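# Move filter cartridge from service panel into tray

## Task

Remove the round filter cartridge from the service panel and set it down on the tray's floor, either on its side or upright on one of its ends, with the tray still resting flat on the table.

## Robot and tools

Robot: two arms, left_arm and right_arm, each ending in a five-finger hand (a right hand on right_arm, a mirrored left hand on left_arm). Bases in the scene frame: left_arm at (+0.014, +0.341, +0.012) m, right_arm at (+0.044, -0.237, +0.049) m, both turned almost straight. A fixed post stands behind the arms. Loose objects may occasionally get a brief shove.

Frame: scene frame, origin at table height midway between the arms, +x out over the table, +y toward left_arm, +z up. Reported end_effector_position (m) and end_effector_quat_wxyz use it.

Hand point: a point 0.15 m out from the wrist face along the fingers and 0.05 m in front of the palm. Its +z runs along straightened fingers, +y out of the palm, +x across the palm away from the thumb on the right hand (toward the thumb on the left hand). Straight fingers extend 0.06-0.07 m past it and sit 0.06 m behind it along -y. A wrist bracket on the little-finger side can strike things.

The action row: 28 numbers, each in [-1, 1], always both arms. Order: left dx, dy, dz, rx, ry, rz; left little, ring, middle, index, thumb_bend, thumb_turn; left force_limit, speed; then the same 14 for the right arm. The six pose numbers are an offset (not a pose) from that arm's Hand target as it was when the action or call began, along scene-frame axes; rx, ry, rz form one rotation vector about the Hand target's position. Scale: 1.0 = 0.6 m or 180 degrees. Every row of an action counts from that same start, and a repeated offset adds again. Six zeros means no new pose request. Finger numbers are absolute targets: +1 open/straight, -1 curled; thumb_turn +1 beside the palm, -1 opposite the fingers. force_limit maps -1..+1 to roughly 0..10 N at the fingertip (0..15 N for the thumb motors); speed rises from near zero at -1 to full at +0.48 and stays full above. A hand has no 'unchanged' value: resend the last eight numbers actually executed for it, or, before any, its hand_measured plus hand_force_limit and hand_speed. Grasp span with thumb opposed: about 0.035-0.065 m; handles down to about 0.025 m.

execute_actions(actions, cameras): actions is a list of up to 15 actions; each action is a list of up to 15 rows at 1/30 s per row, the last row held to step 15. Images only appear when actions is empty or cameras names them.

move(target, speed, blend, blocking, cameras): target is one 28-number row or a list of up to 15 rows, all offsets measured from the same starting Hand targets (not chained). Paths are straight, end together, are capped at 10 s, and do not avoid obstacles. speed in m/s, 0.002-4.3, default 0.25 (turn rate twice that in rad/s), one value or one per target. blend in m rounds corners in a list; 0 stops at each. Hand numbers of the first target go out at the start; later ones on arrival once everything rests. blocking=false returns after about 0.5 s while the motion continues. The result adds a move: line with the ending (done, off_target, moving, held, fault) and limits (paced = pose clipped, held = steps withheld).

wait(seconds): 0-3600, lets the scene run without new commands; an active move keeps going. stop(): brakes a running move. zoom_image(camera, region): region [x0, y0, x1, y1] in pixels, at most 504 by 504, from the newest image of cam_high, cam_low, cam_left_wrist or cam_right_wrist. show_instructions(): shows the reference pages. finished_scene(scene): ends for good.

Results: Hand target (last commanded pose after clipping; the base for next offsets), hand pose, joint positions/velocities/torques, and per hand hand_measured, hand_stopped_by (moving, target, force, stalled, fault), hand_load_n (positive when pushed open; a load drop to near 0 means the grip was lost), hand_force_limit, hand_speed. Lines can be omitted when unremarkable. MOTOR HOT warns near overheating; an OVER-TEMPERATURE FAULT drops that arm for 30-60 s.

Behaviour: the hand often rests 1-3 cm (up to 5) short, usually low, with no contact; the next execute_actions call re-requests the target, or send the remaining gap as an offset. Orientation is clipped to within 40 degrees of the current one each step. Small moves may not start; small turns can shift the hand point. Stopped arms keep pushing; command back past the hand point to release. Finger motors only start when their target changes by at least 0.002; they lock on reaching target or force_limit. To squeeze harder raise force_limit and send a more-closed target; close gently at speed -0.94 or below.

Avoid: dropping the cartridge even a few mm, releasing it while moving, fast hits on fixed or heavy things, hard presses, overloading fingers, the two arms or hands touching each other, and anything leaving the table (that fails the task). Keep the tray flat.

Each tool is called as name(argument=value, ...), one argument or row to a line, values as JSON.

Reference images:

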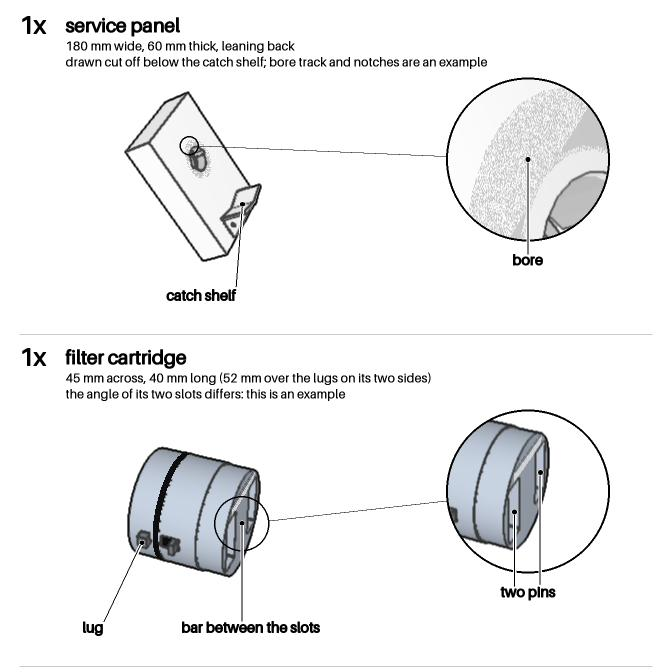

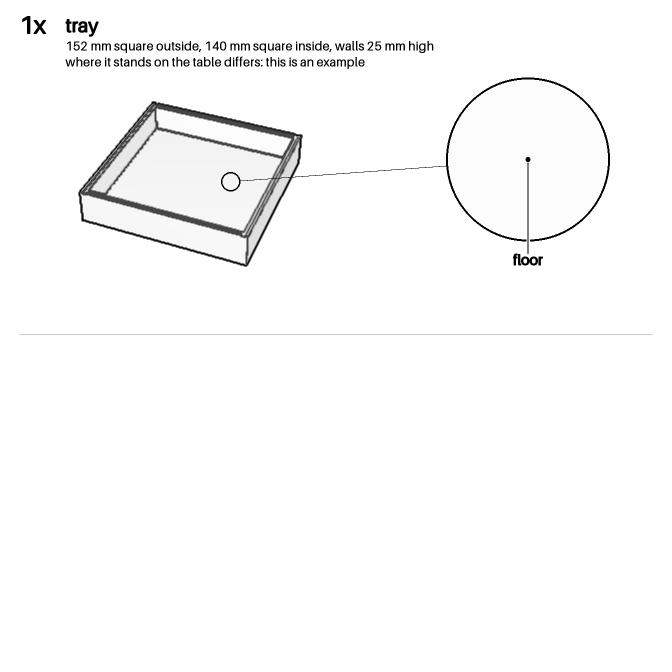

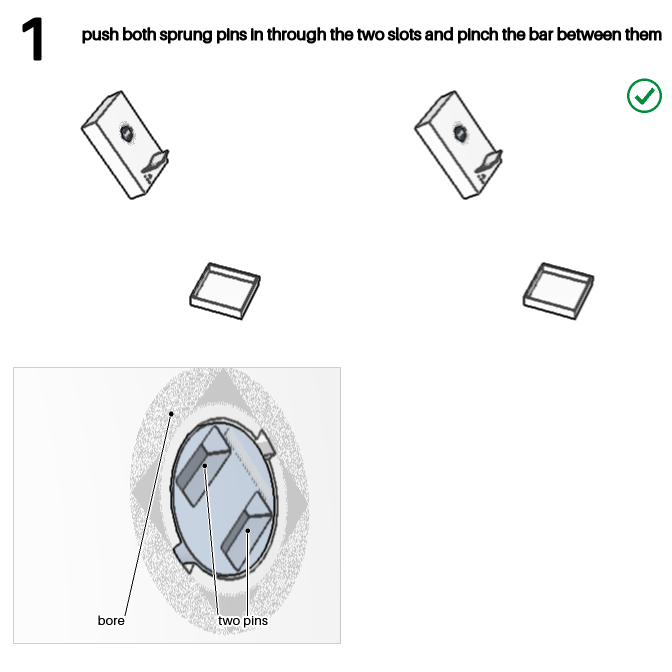

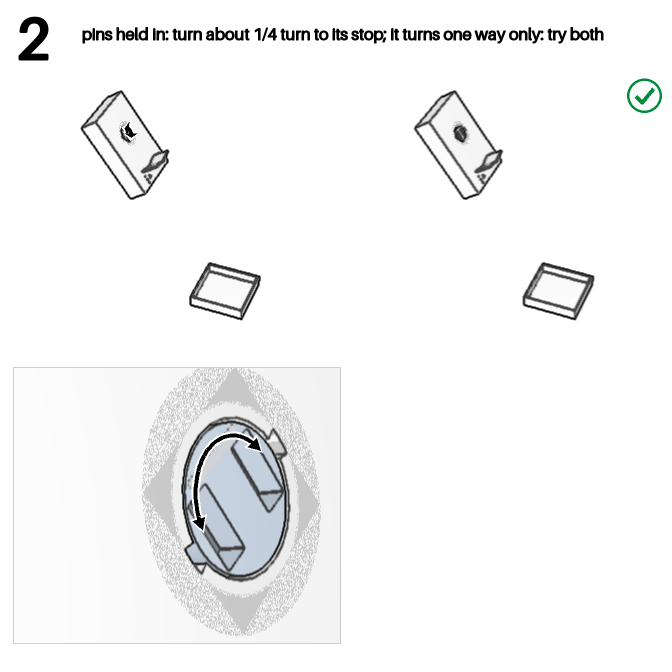

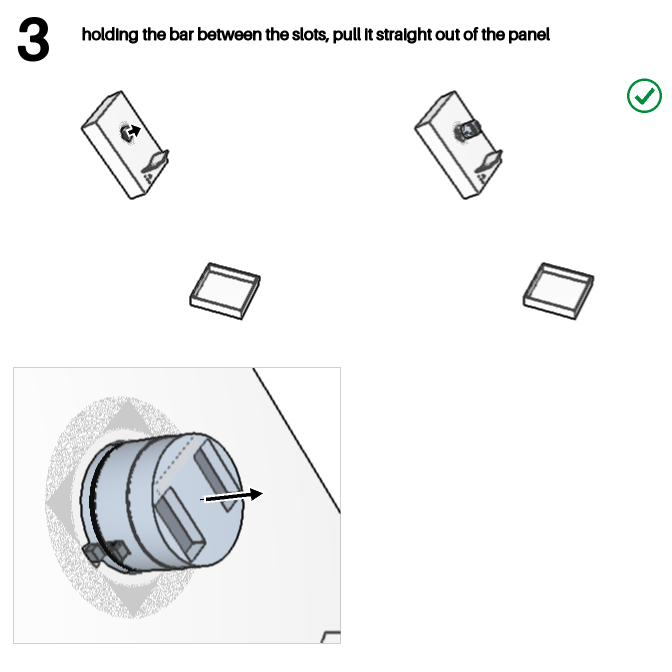

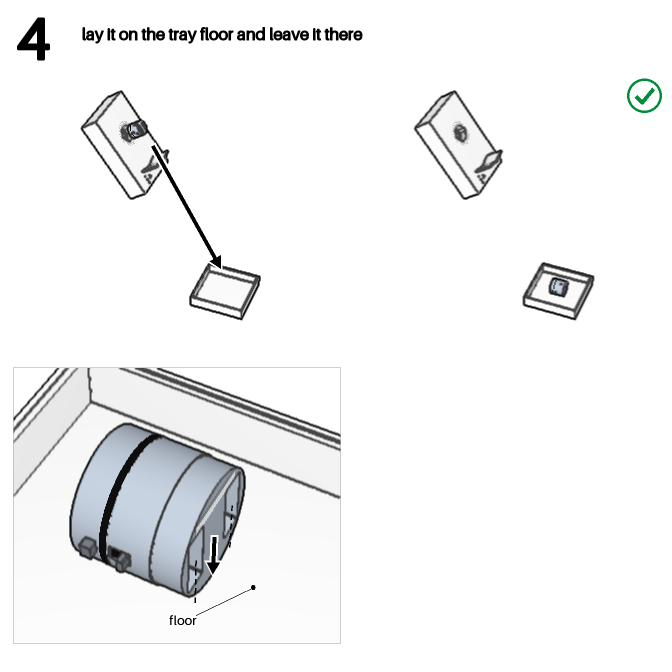

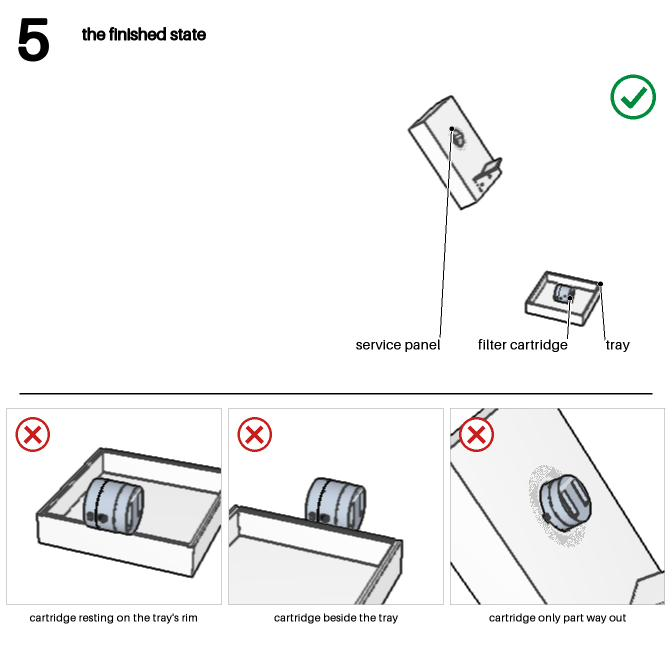

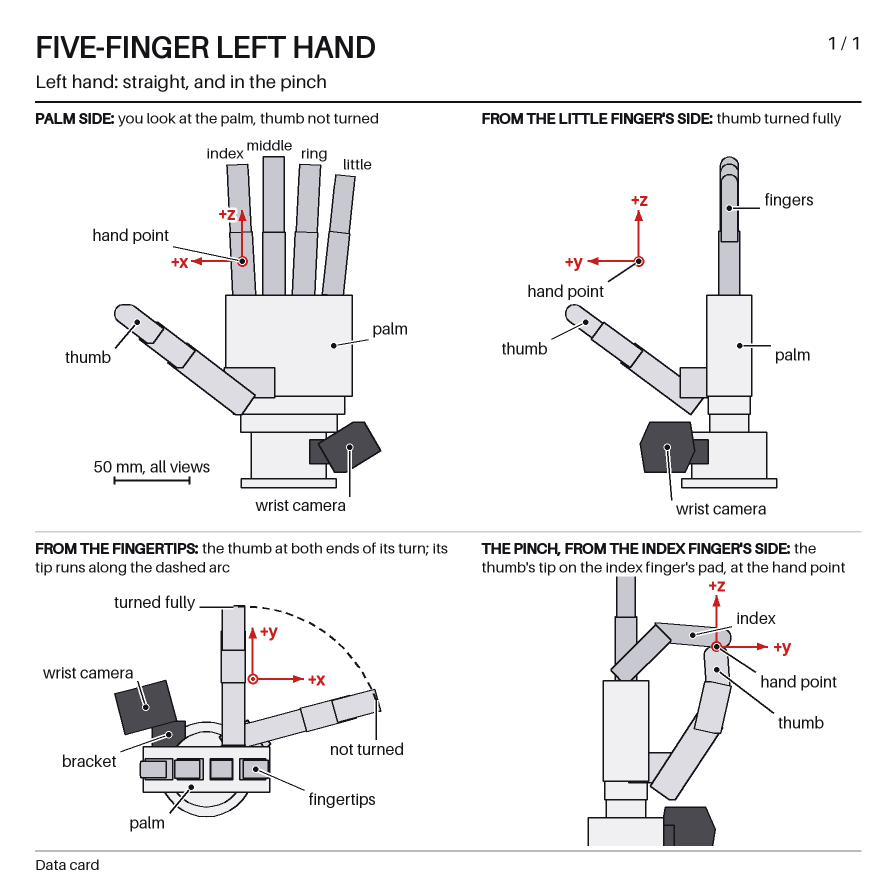

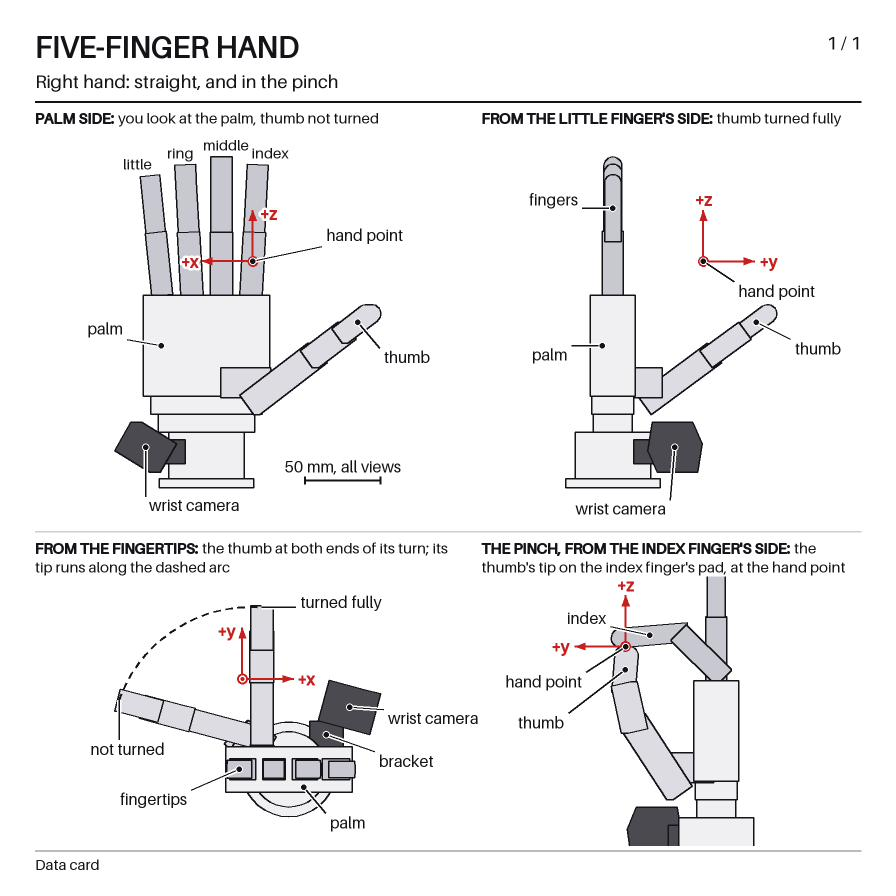

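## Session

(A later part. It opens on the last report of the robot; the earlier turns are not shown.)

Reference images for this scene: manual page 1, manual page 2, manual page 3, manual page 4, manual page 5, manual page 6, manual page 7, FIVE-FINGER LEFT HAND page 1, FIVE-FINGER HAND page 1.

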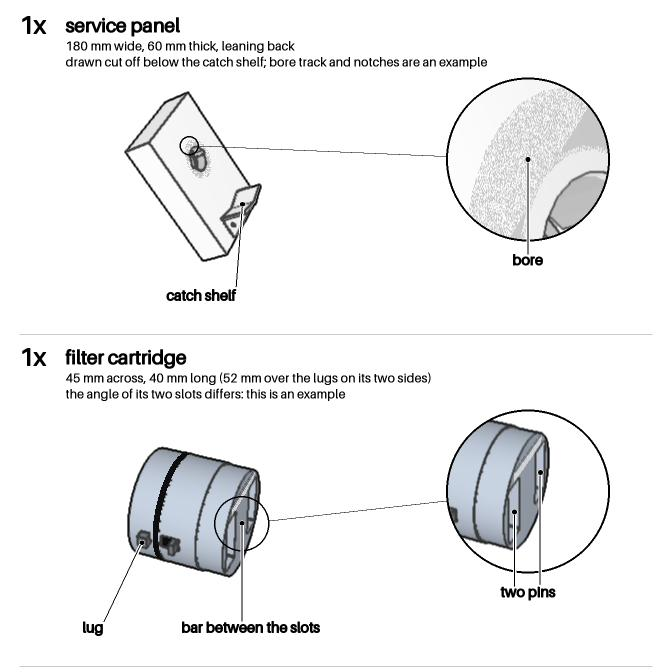

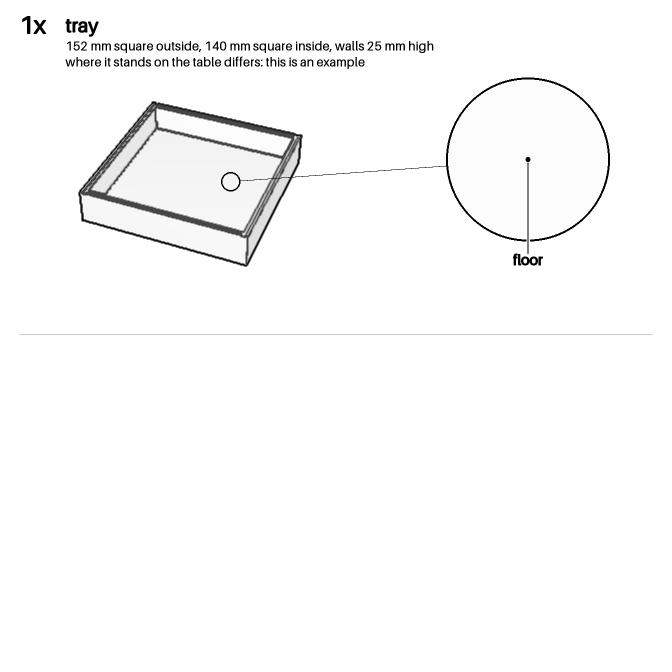

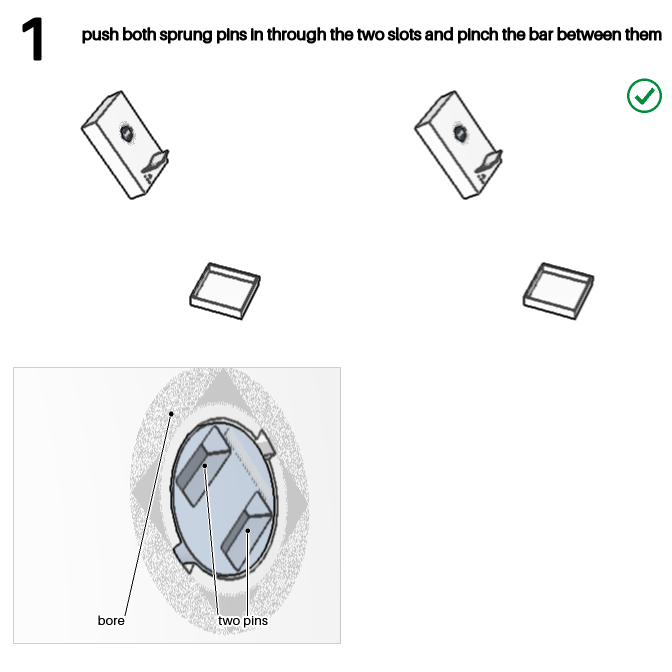

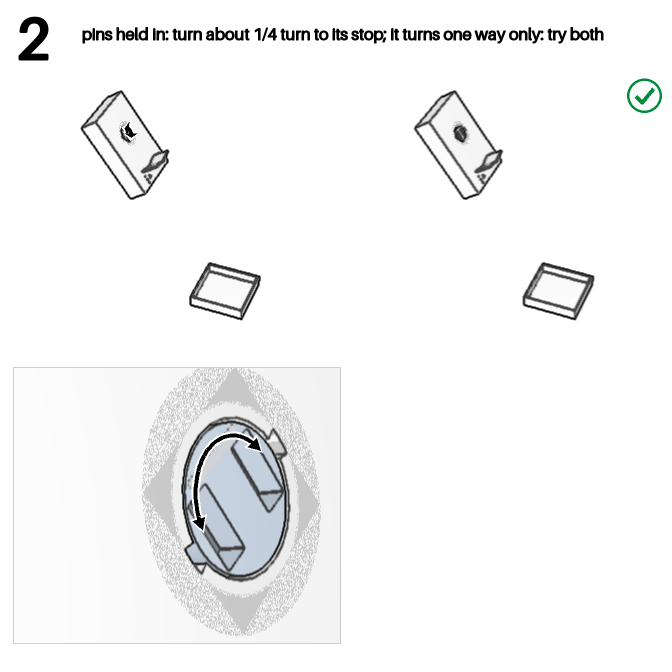

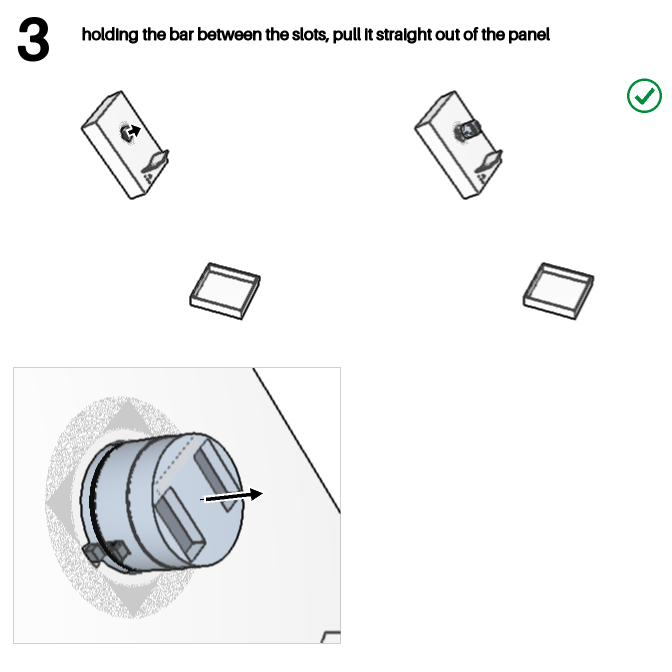

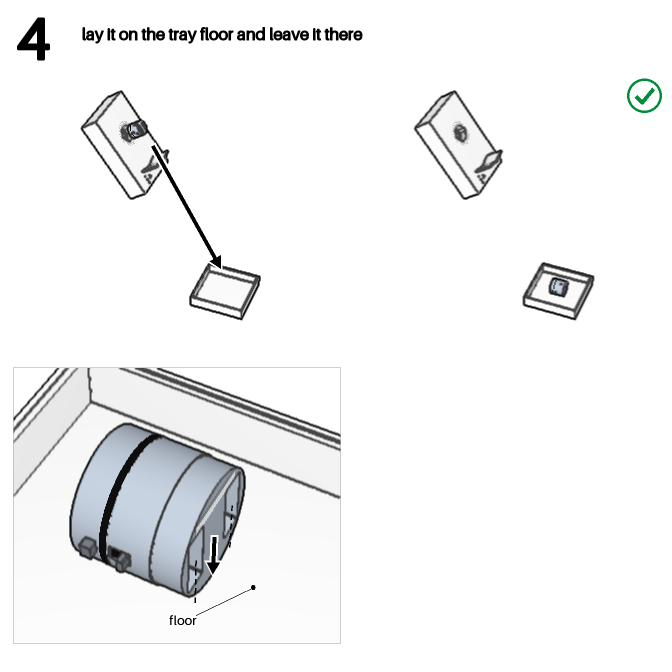

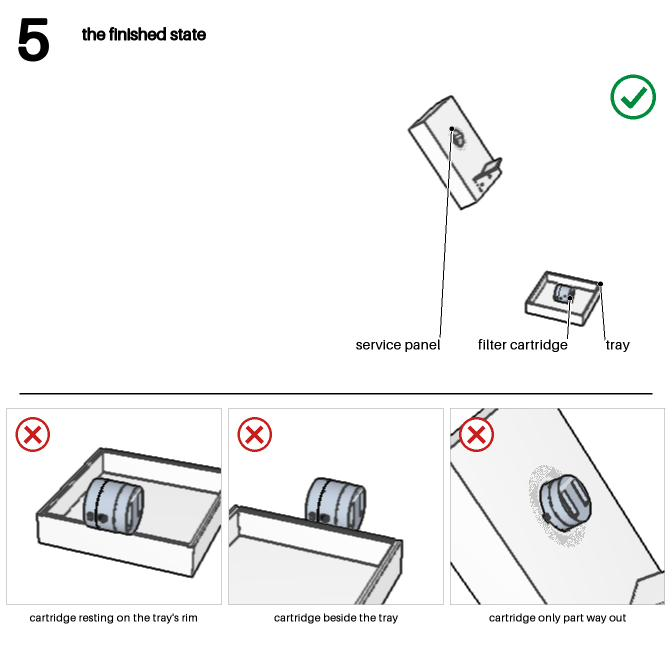

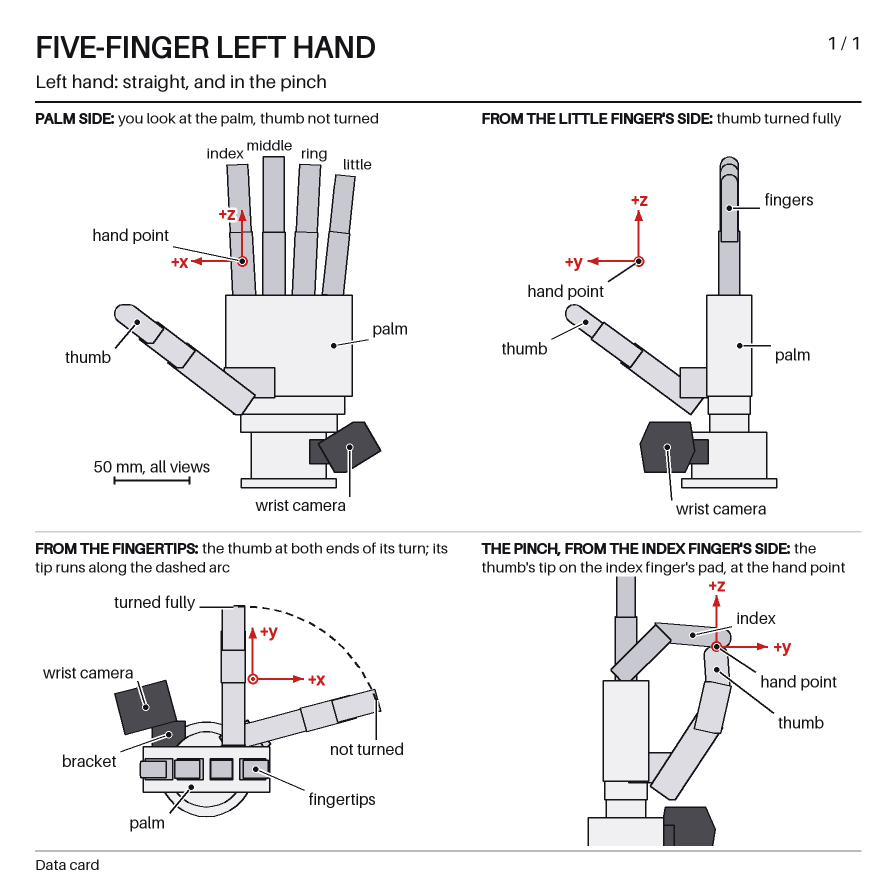

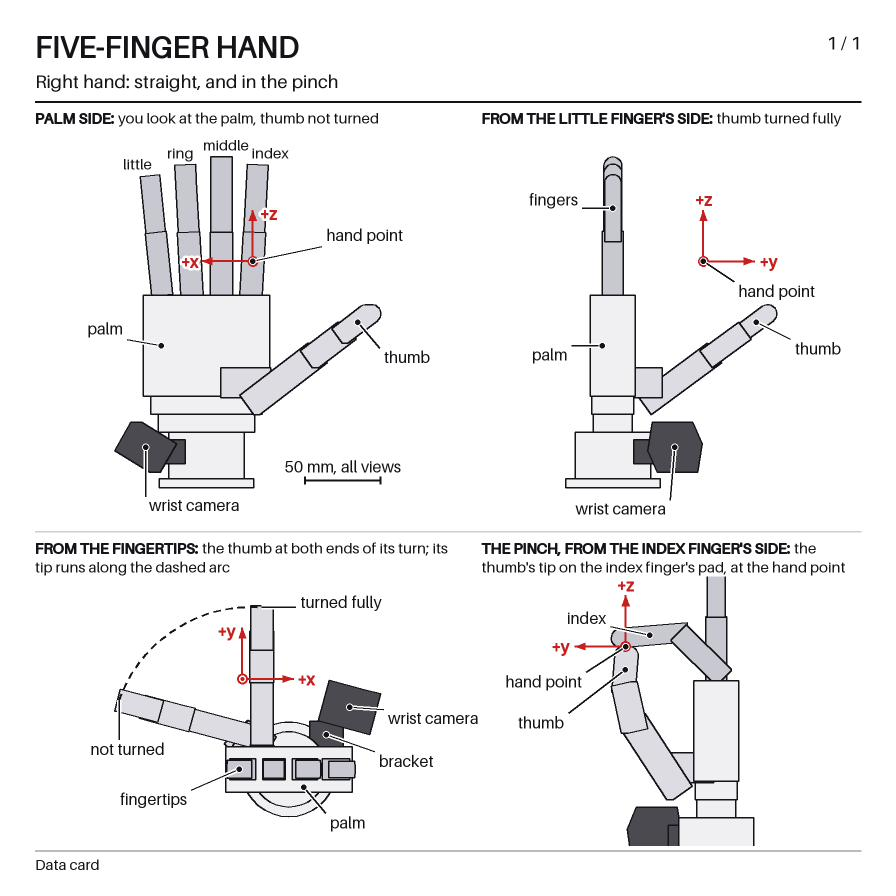

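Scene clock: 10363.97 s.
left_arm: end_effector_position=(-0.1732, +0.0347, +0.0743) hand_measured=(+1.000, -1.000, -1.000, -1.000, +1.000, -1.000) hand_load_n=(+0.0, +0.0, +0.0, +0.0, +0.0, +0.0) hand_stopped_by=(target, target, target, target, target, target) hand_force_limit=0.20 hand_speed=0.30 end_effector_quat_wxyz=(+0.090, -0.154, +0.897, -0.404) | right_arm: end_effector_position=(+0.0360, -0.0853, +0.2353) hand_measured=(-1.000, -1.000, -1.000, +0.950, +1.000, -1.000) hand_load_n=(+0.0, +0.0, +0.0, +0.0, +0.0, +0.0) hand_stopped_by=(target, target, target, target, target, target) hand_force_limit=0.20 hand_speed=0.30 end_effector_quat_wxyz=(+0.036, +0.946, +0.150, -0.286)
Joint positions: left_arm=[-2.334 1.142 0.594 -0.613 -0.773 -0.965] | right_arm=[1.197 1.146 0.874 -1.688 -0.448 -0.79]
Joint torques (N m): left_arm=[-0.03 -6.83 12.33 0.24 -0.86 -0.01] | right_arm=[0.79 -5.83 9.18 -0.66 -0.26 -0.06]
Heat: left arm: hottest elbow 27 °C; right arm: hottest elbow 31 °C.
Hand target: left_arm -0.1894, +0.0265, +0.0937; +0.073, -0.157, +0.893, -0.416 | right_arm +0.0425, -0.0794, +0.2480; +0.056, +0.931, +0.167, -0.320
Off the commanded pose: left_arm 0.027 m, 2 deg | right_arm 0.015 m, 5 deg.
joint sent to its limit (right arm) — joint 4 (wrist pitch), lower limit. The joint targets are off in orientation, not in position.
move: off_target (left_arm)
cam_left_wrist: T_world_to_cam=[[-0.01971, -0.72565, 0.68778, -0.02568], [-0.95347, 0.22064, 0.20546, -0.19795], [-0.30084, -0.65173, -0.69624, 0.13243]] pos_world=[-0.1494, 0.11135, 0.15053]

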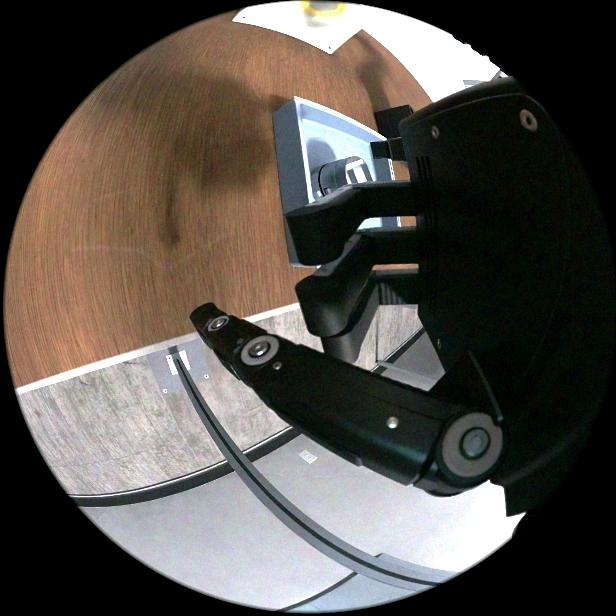

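move(
  target=[
    [0.0,0.1,0.12,0,0,0,1,-1,-1,-1,1,-1,0.2,0.3,0.05,-0.05,0.05,0,0,0,-1,-1,-1,1,1,-1,0.2,0.3],
  ],
  speed=0.15,
  cameras=["cam_left_wrist", "cam_high"],
)

zoom_image(
  camera="cam_high",
  region=[365, 55, 435, 125],
)

zoom_image(
  camera="cam_left_wrist",
  region=[270, 110, 400, 240],
)

Scene clock: 10369.50 s.
left_arm: end_effector_position=(-0.1744, +0.0913, +0.1457) hand_measured=(+1.000, -1.000, -1.000, -1.000, +1.000, -1.000) hand_load_n=(+0.0, +0.0, +0.0, -0.5, +0.0, +0.0) hand_stopped_by=(target, target, target, target, target, target) hand_force_limit=0.20 hand_speed=0.30 end_effector_quat_wxyz=(+0.091, -0.154, +0.896, -0.407) | right_arm: end_effector_position=(+0.0682, -0.1126, +0.2623) hand_measured=(-1.000, -1.000, -1.000, +0.950, +1.000, -1.000) hand_load_n=(+0.0, +0.0, +0.0, +0.0, +0.0, +0.0) hand_stopped_by=(target, target, target, target, target, target) hand_force_limit=0.20 hand_speed=0.30 end_effector_quat_wxyz=(-0.046, +0.977, +0.146, -0.149)
Joint positions: left_arm=[-2.506 0.959 0.692 -1.06 -0.834 -1.198] | right_arm=[1.104 0.875 0.892 -1.691 -0.296 -0.791]
Joint torques (N m): left_arm=[0.15 -4.66 13.67 0.02 -0.94 -0.02] | right_arm=[0.79 -2.61 10.15 0.03 -0.15 0.07]
Heat: left arm: hottest elbow 28 °C; right arm: hottest elbow 31 °C.
Hand target: left_arm -0.1894, +0.0865, +0.1657; +0.073, -0.157, +0.893, -0.415 | right_arm +0.0725, -0.1094, +0.2780; +0.056, +0.931, +0.167, -0.320
Off the commanded pose: left_arm 0.025 m, 2 deg | right_arm 0.017 m, 24 deg.
joint sent to its limit (right arm) — joint 4 (wrist pitch), lower limit. The joint targets are off in orientation, not in position.
move: off_target (left_arm, right_arm)
cam_left_wrist: T_world_to_cam=[[-0.02093, -0.72178, 0.69181, -0.03491], [-0.95398, 0.22145, 0.20219, -0.22593], [-0.29914, -0.65574, -0.6932, 0.21884]] pos_world=[-0.1508, 0.16834, 0.22153]
Images, in order (width x height): cam_high 896x504, cam_left_wrist 616x616.

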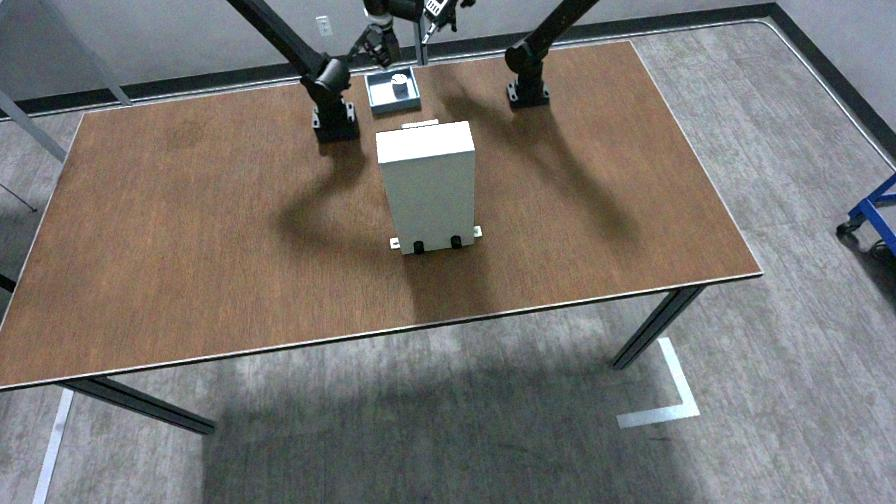

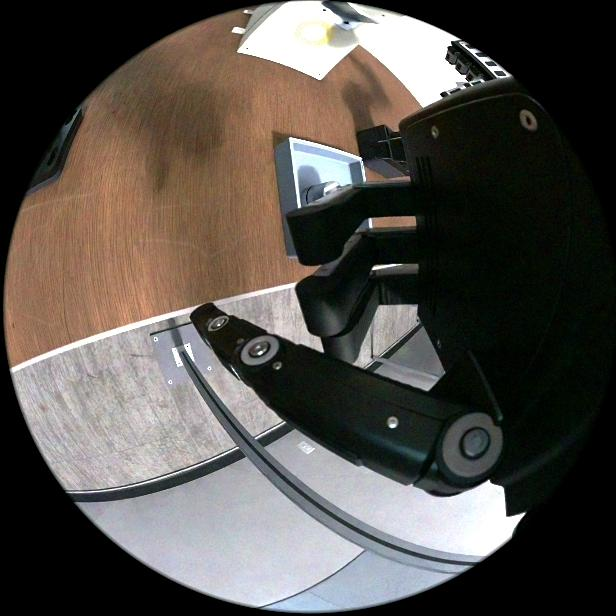

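Scaled by 7.200 from the camera's image (finer frame: 1280x720).

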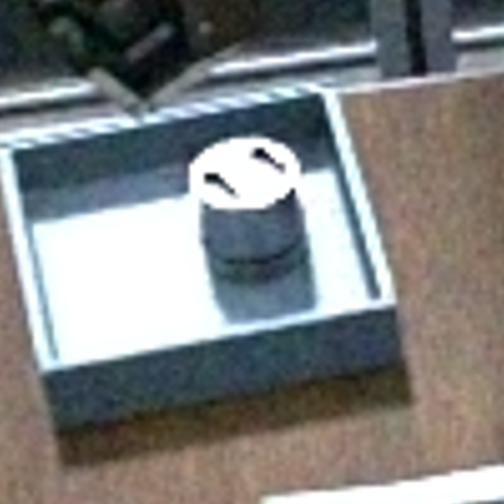

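Scaled by 3.877 from the camera's image (finer frame: 880x880).

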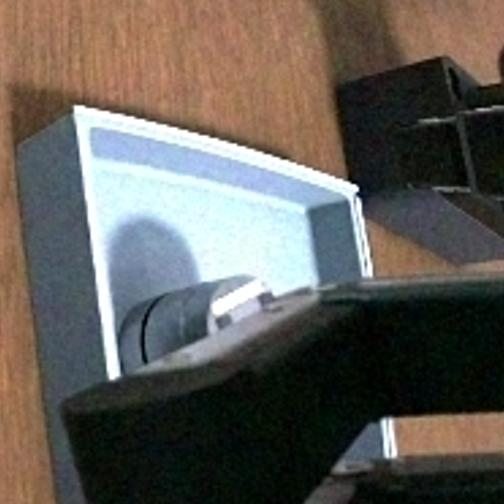

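finished_scene(
  scene=1,
)

The scene is finished: the task was done.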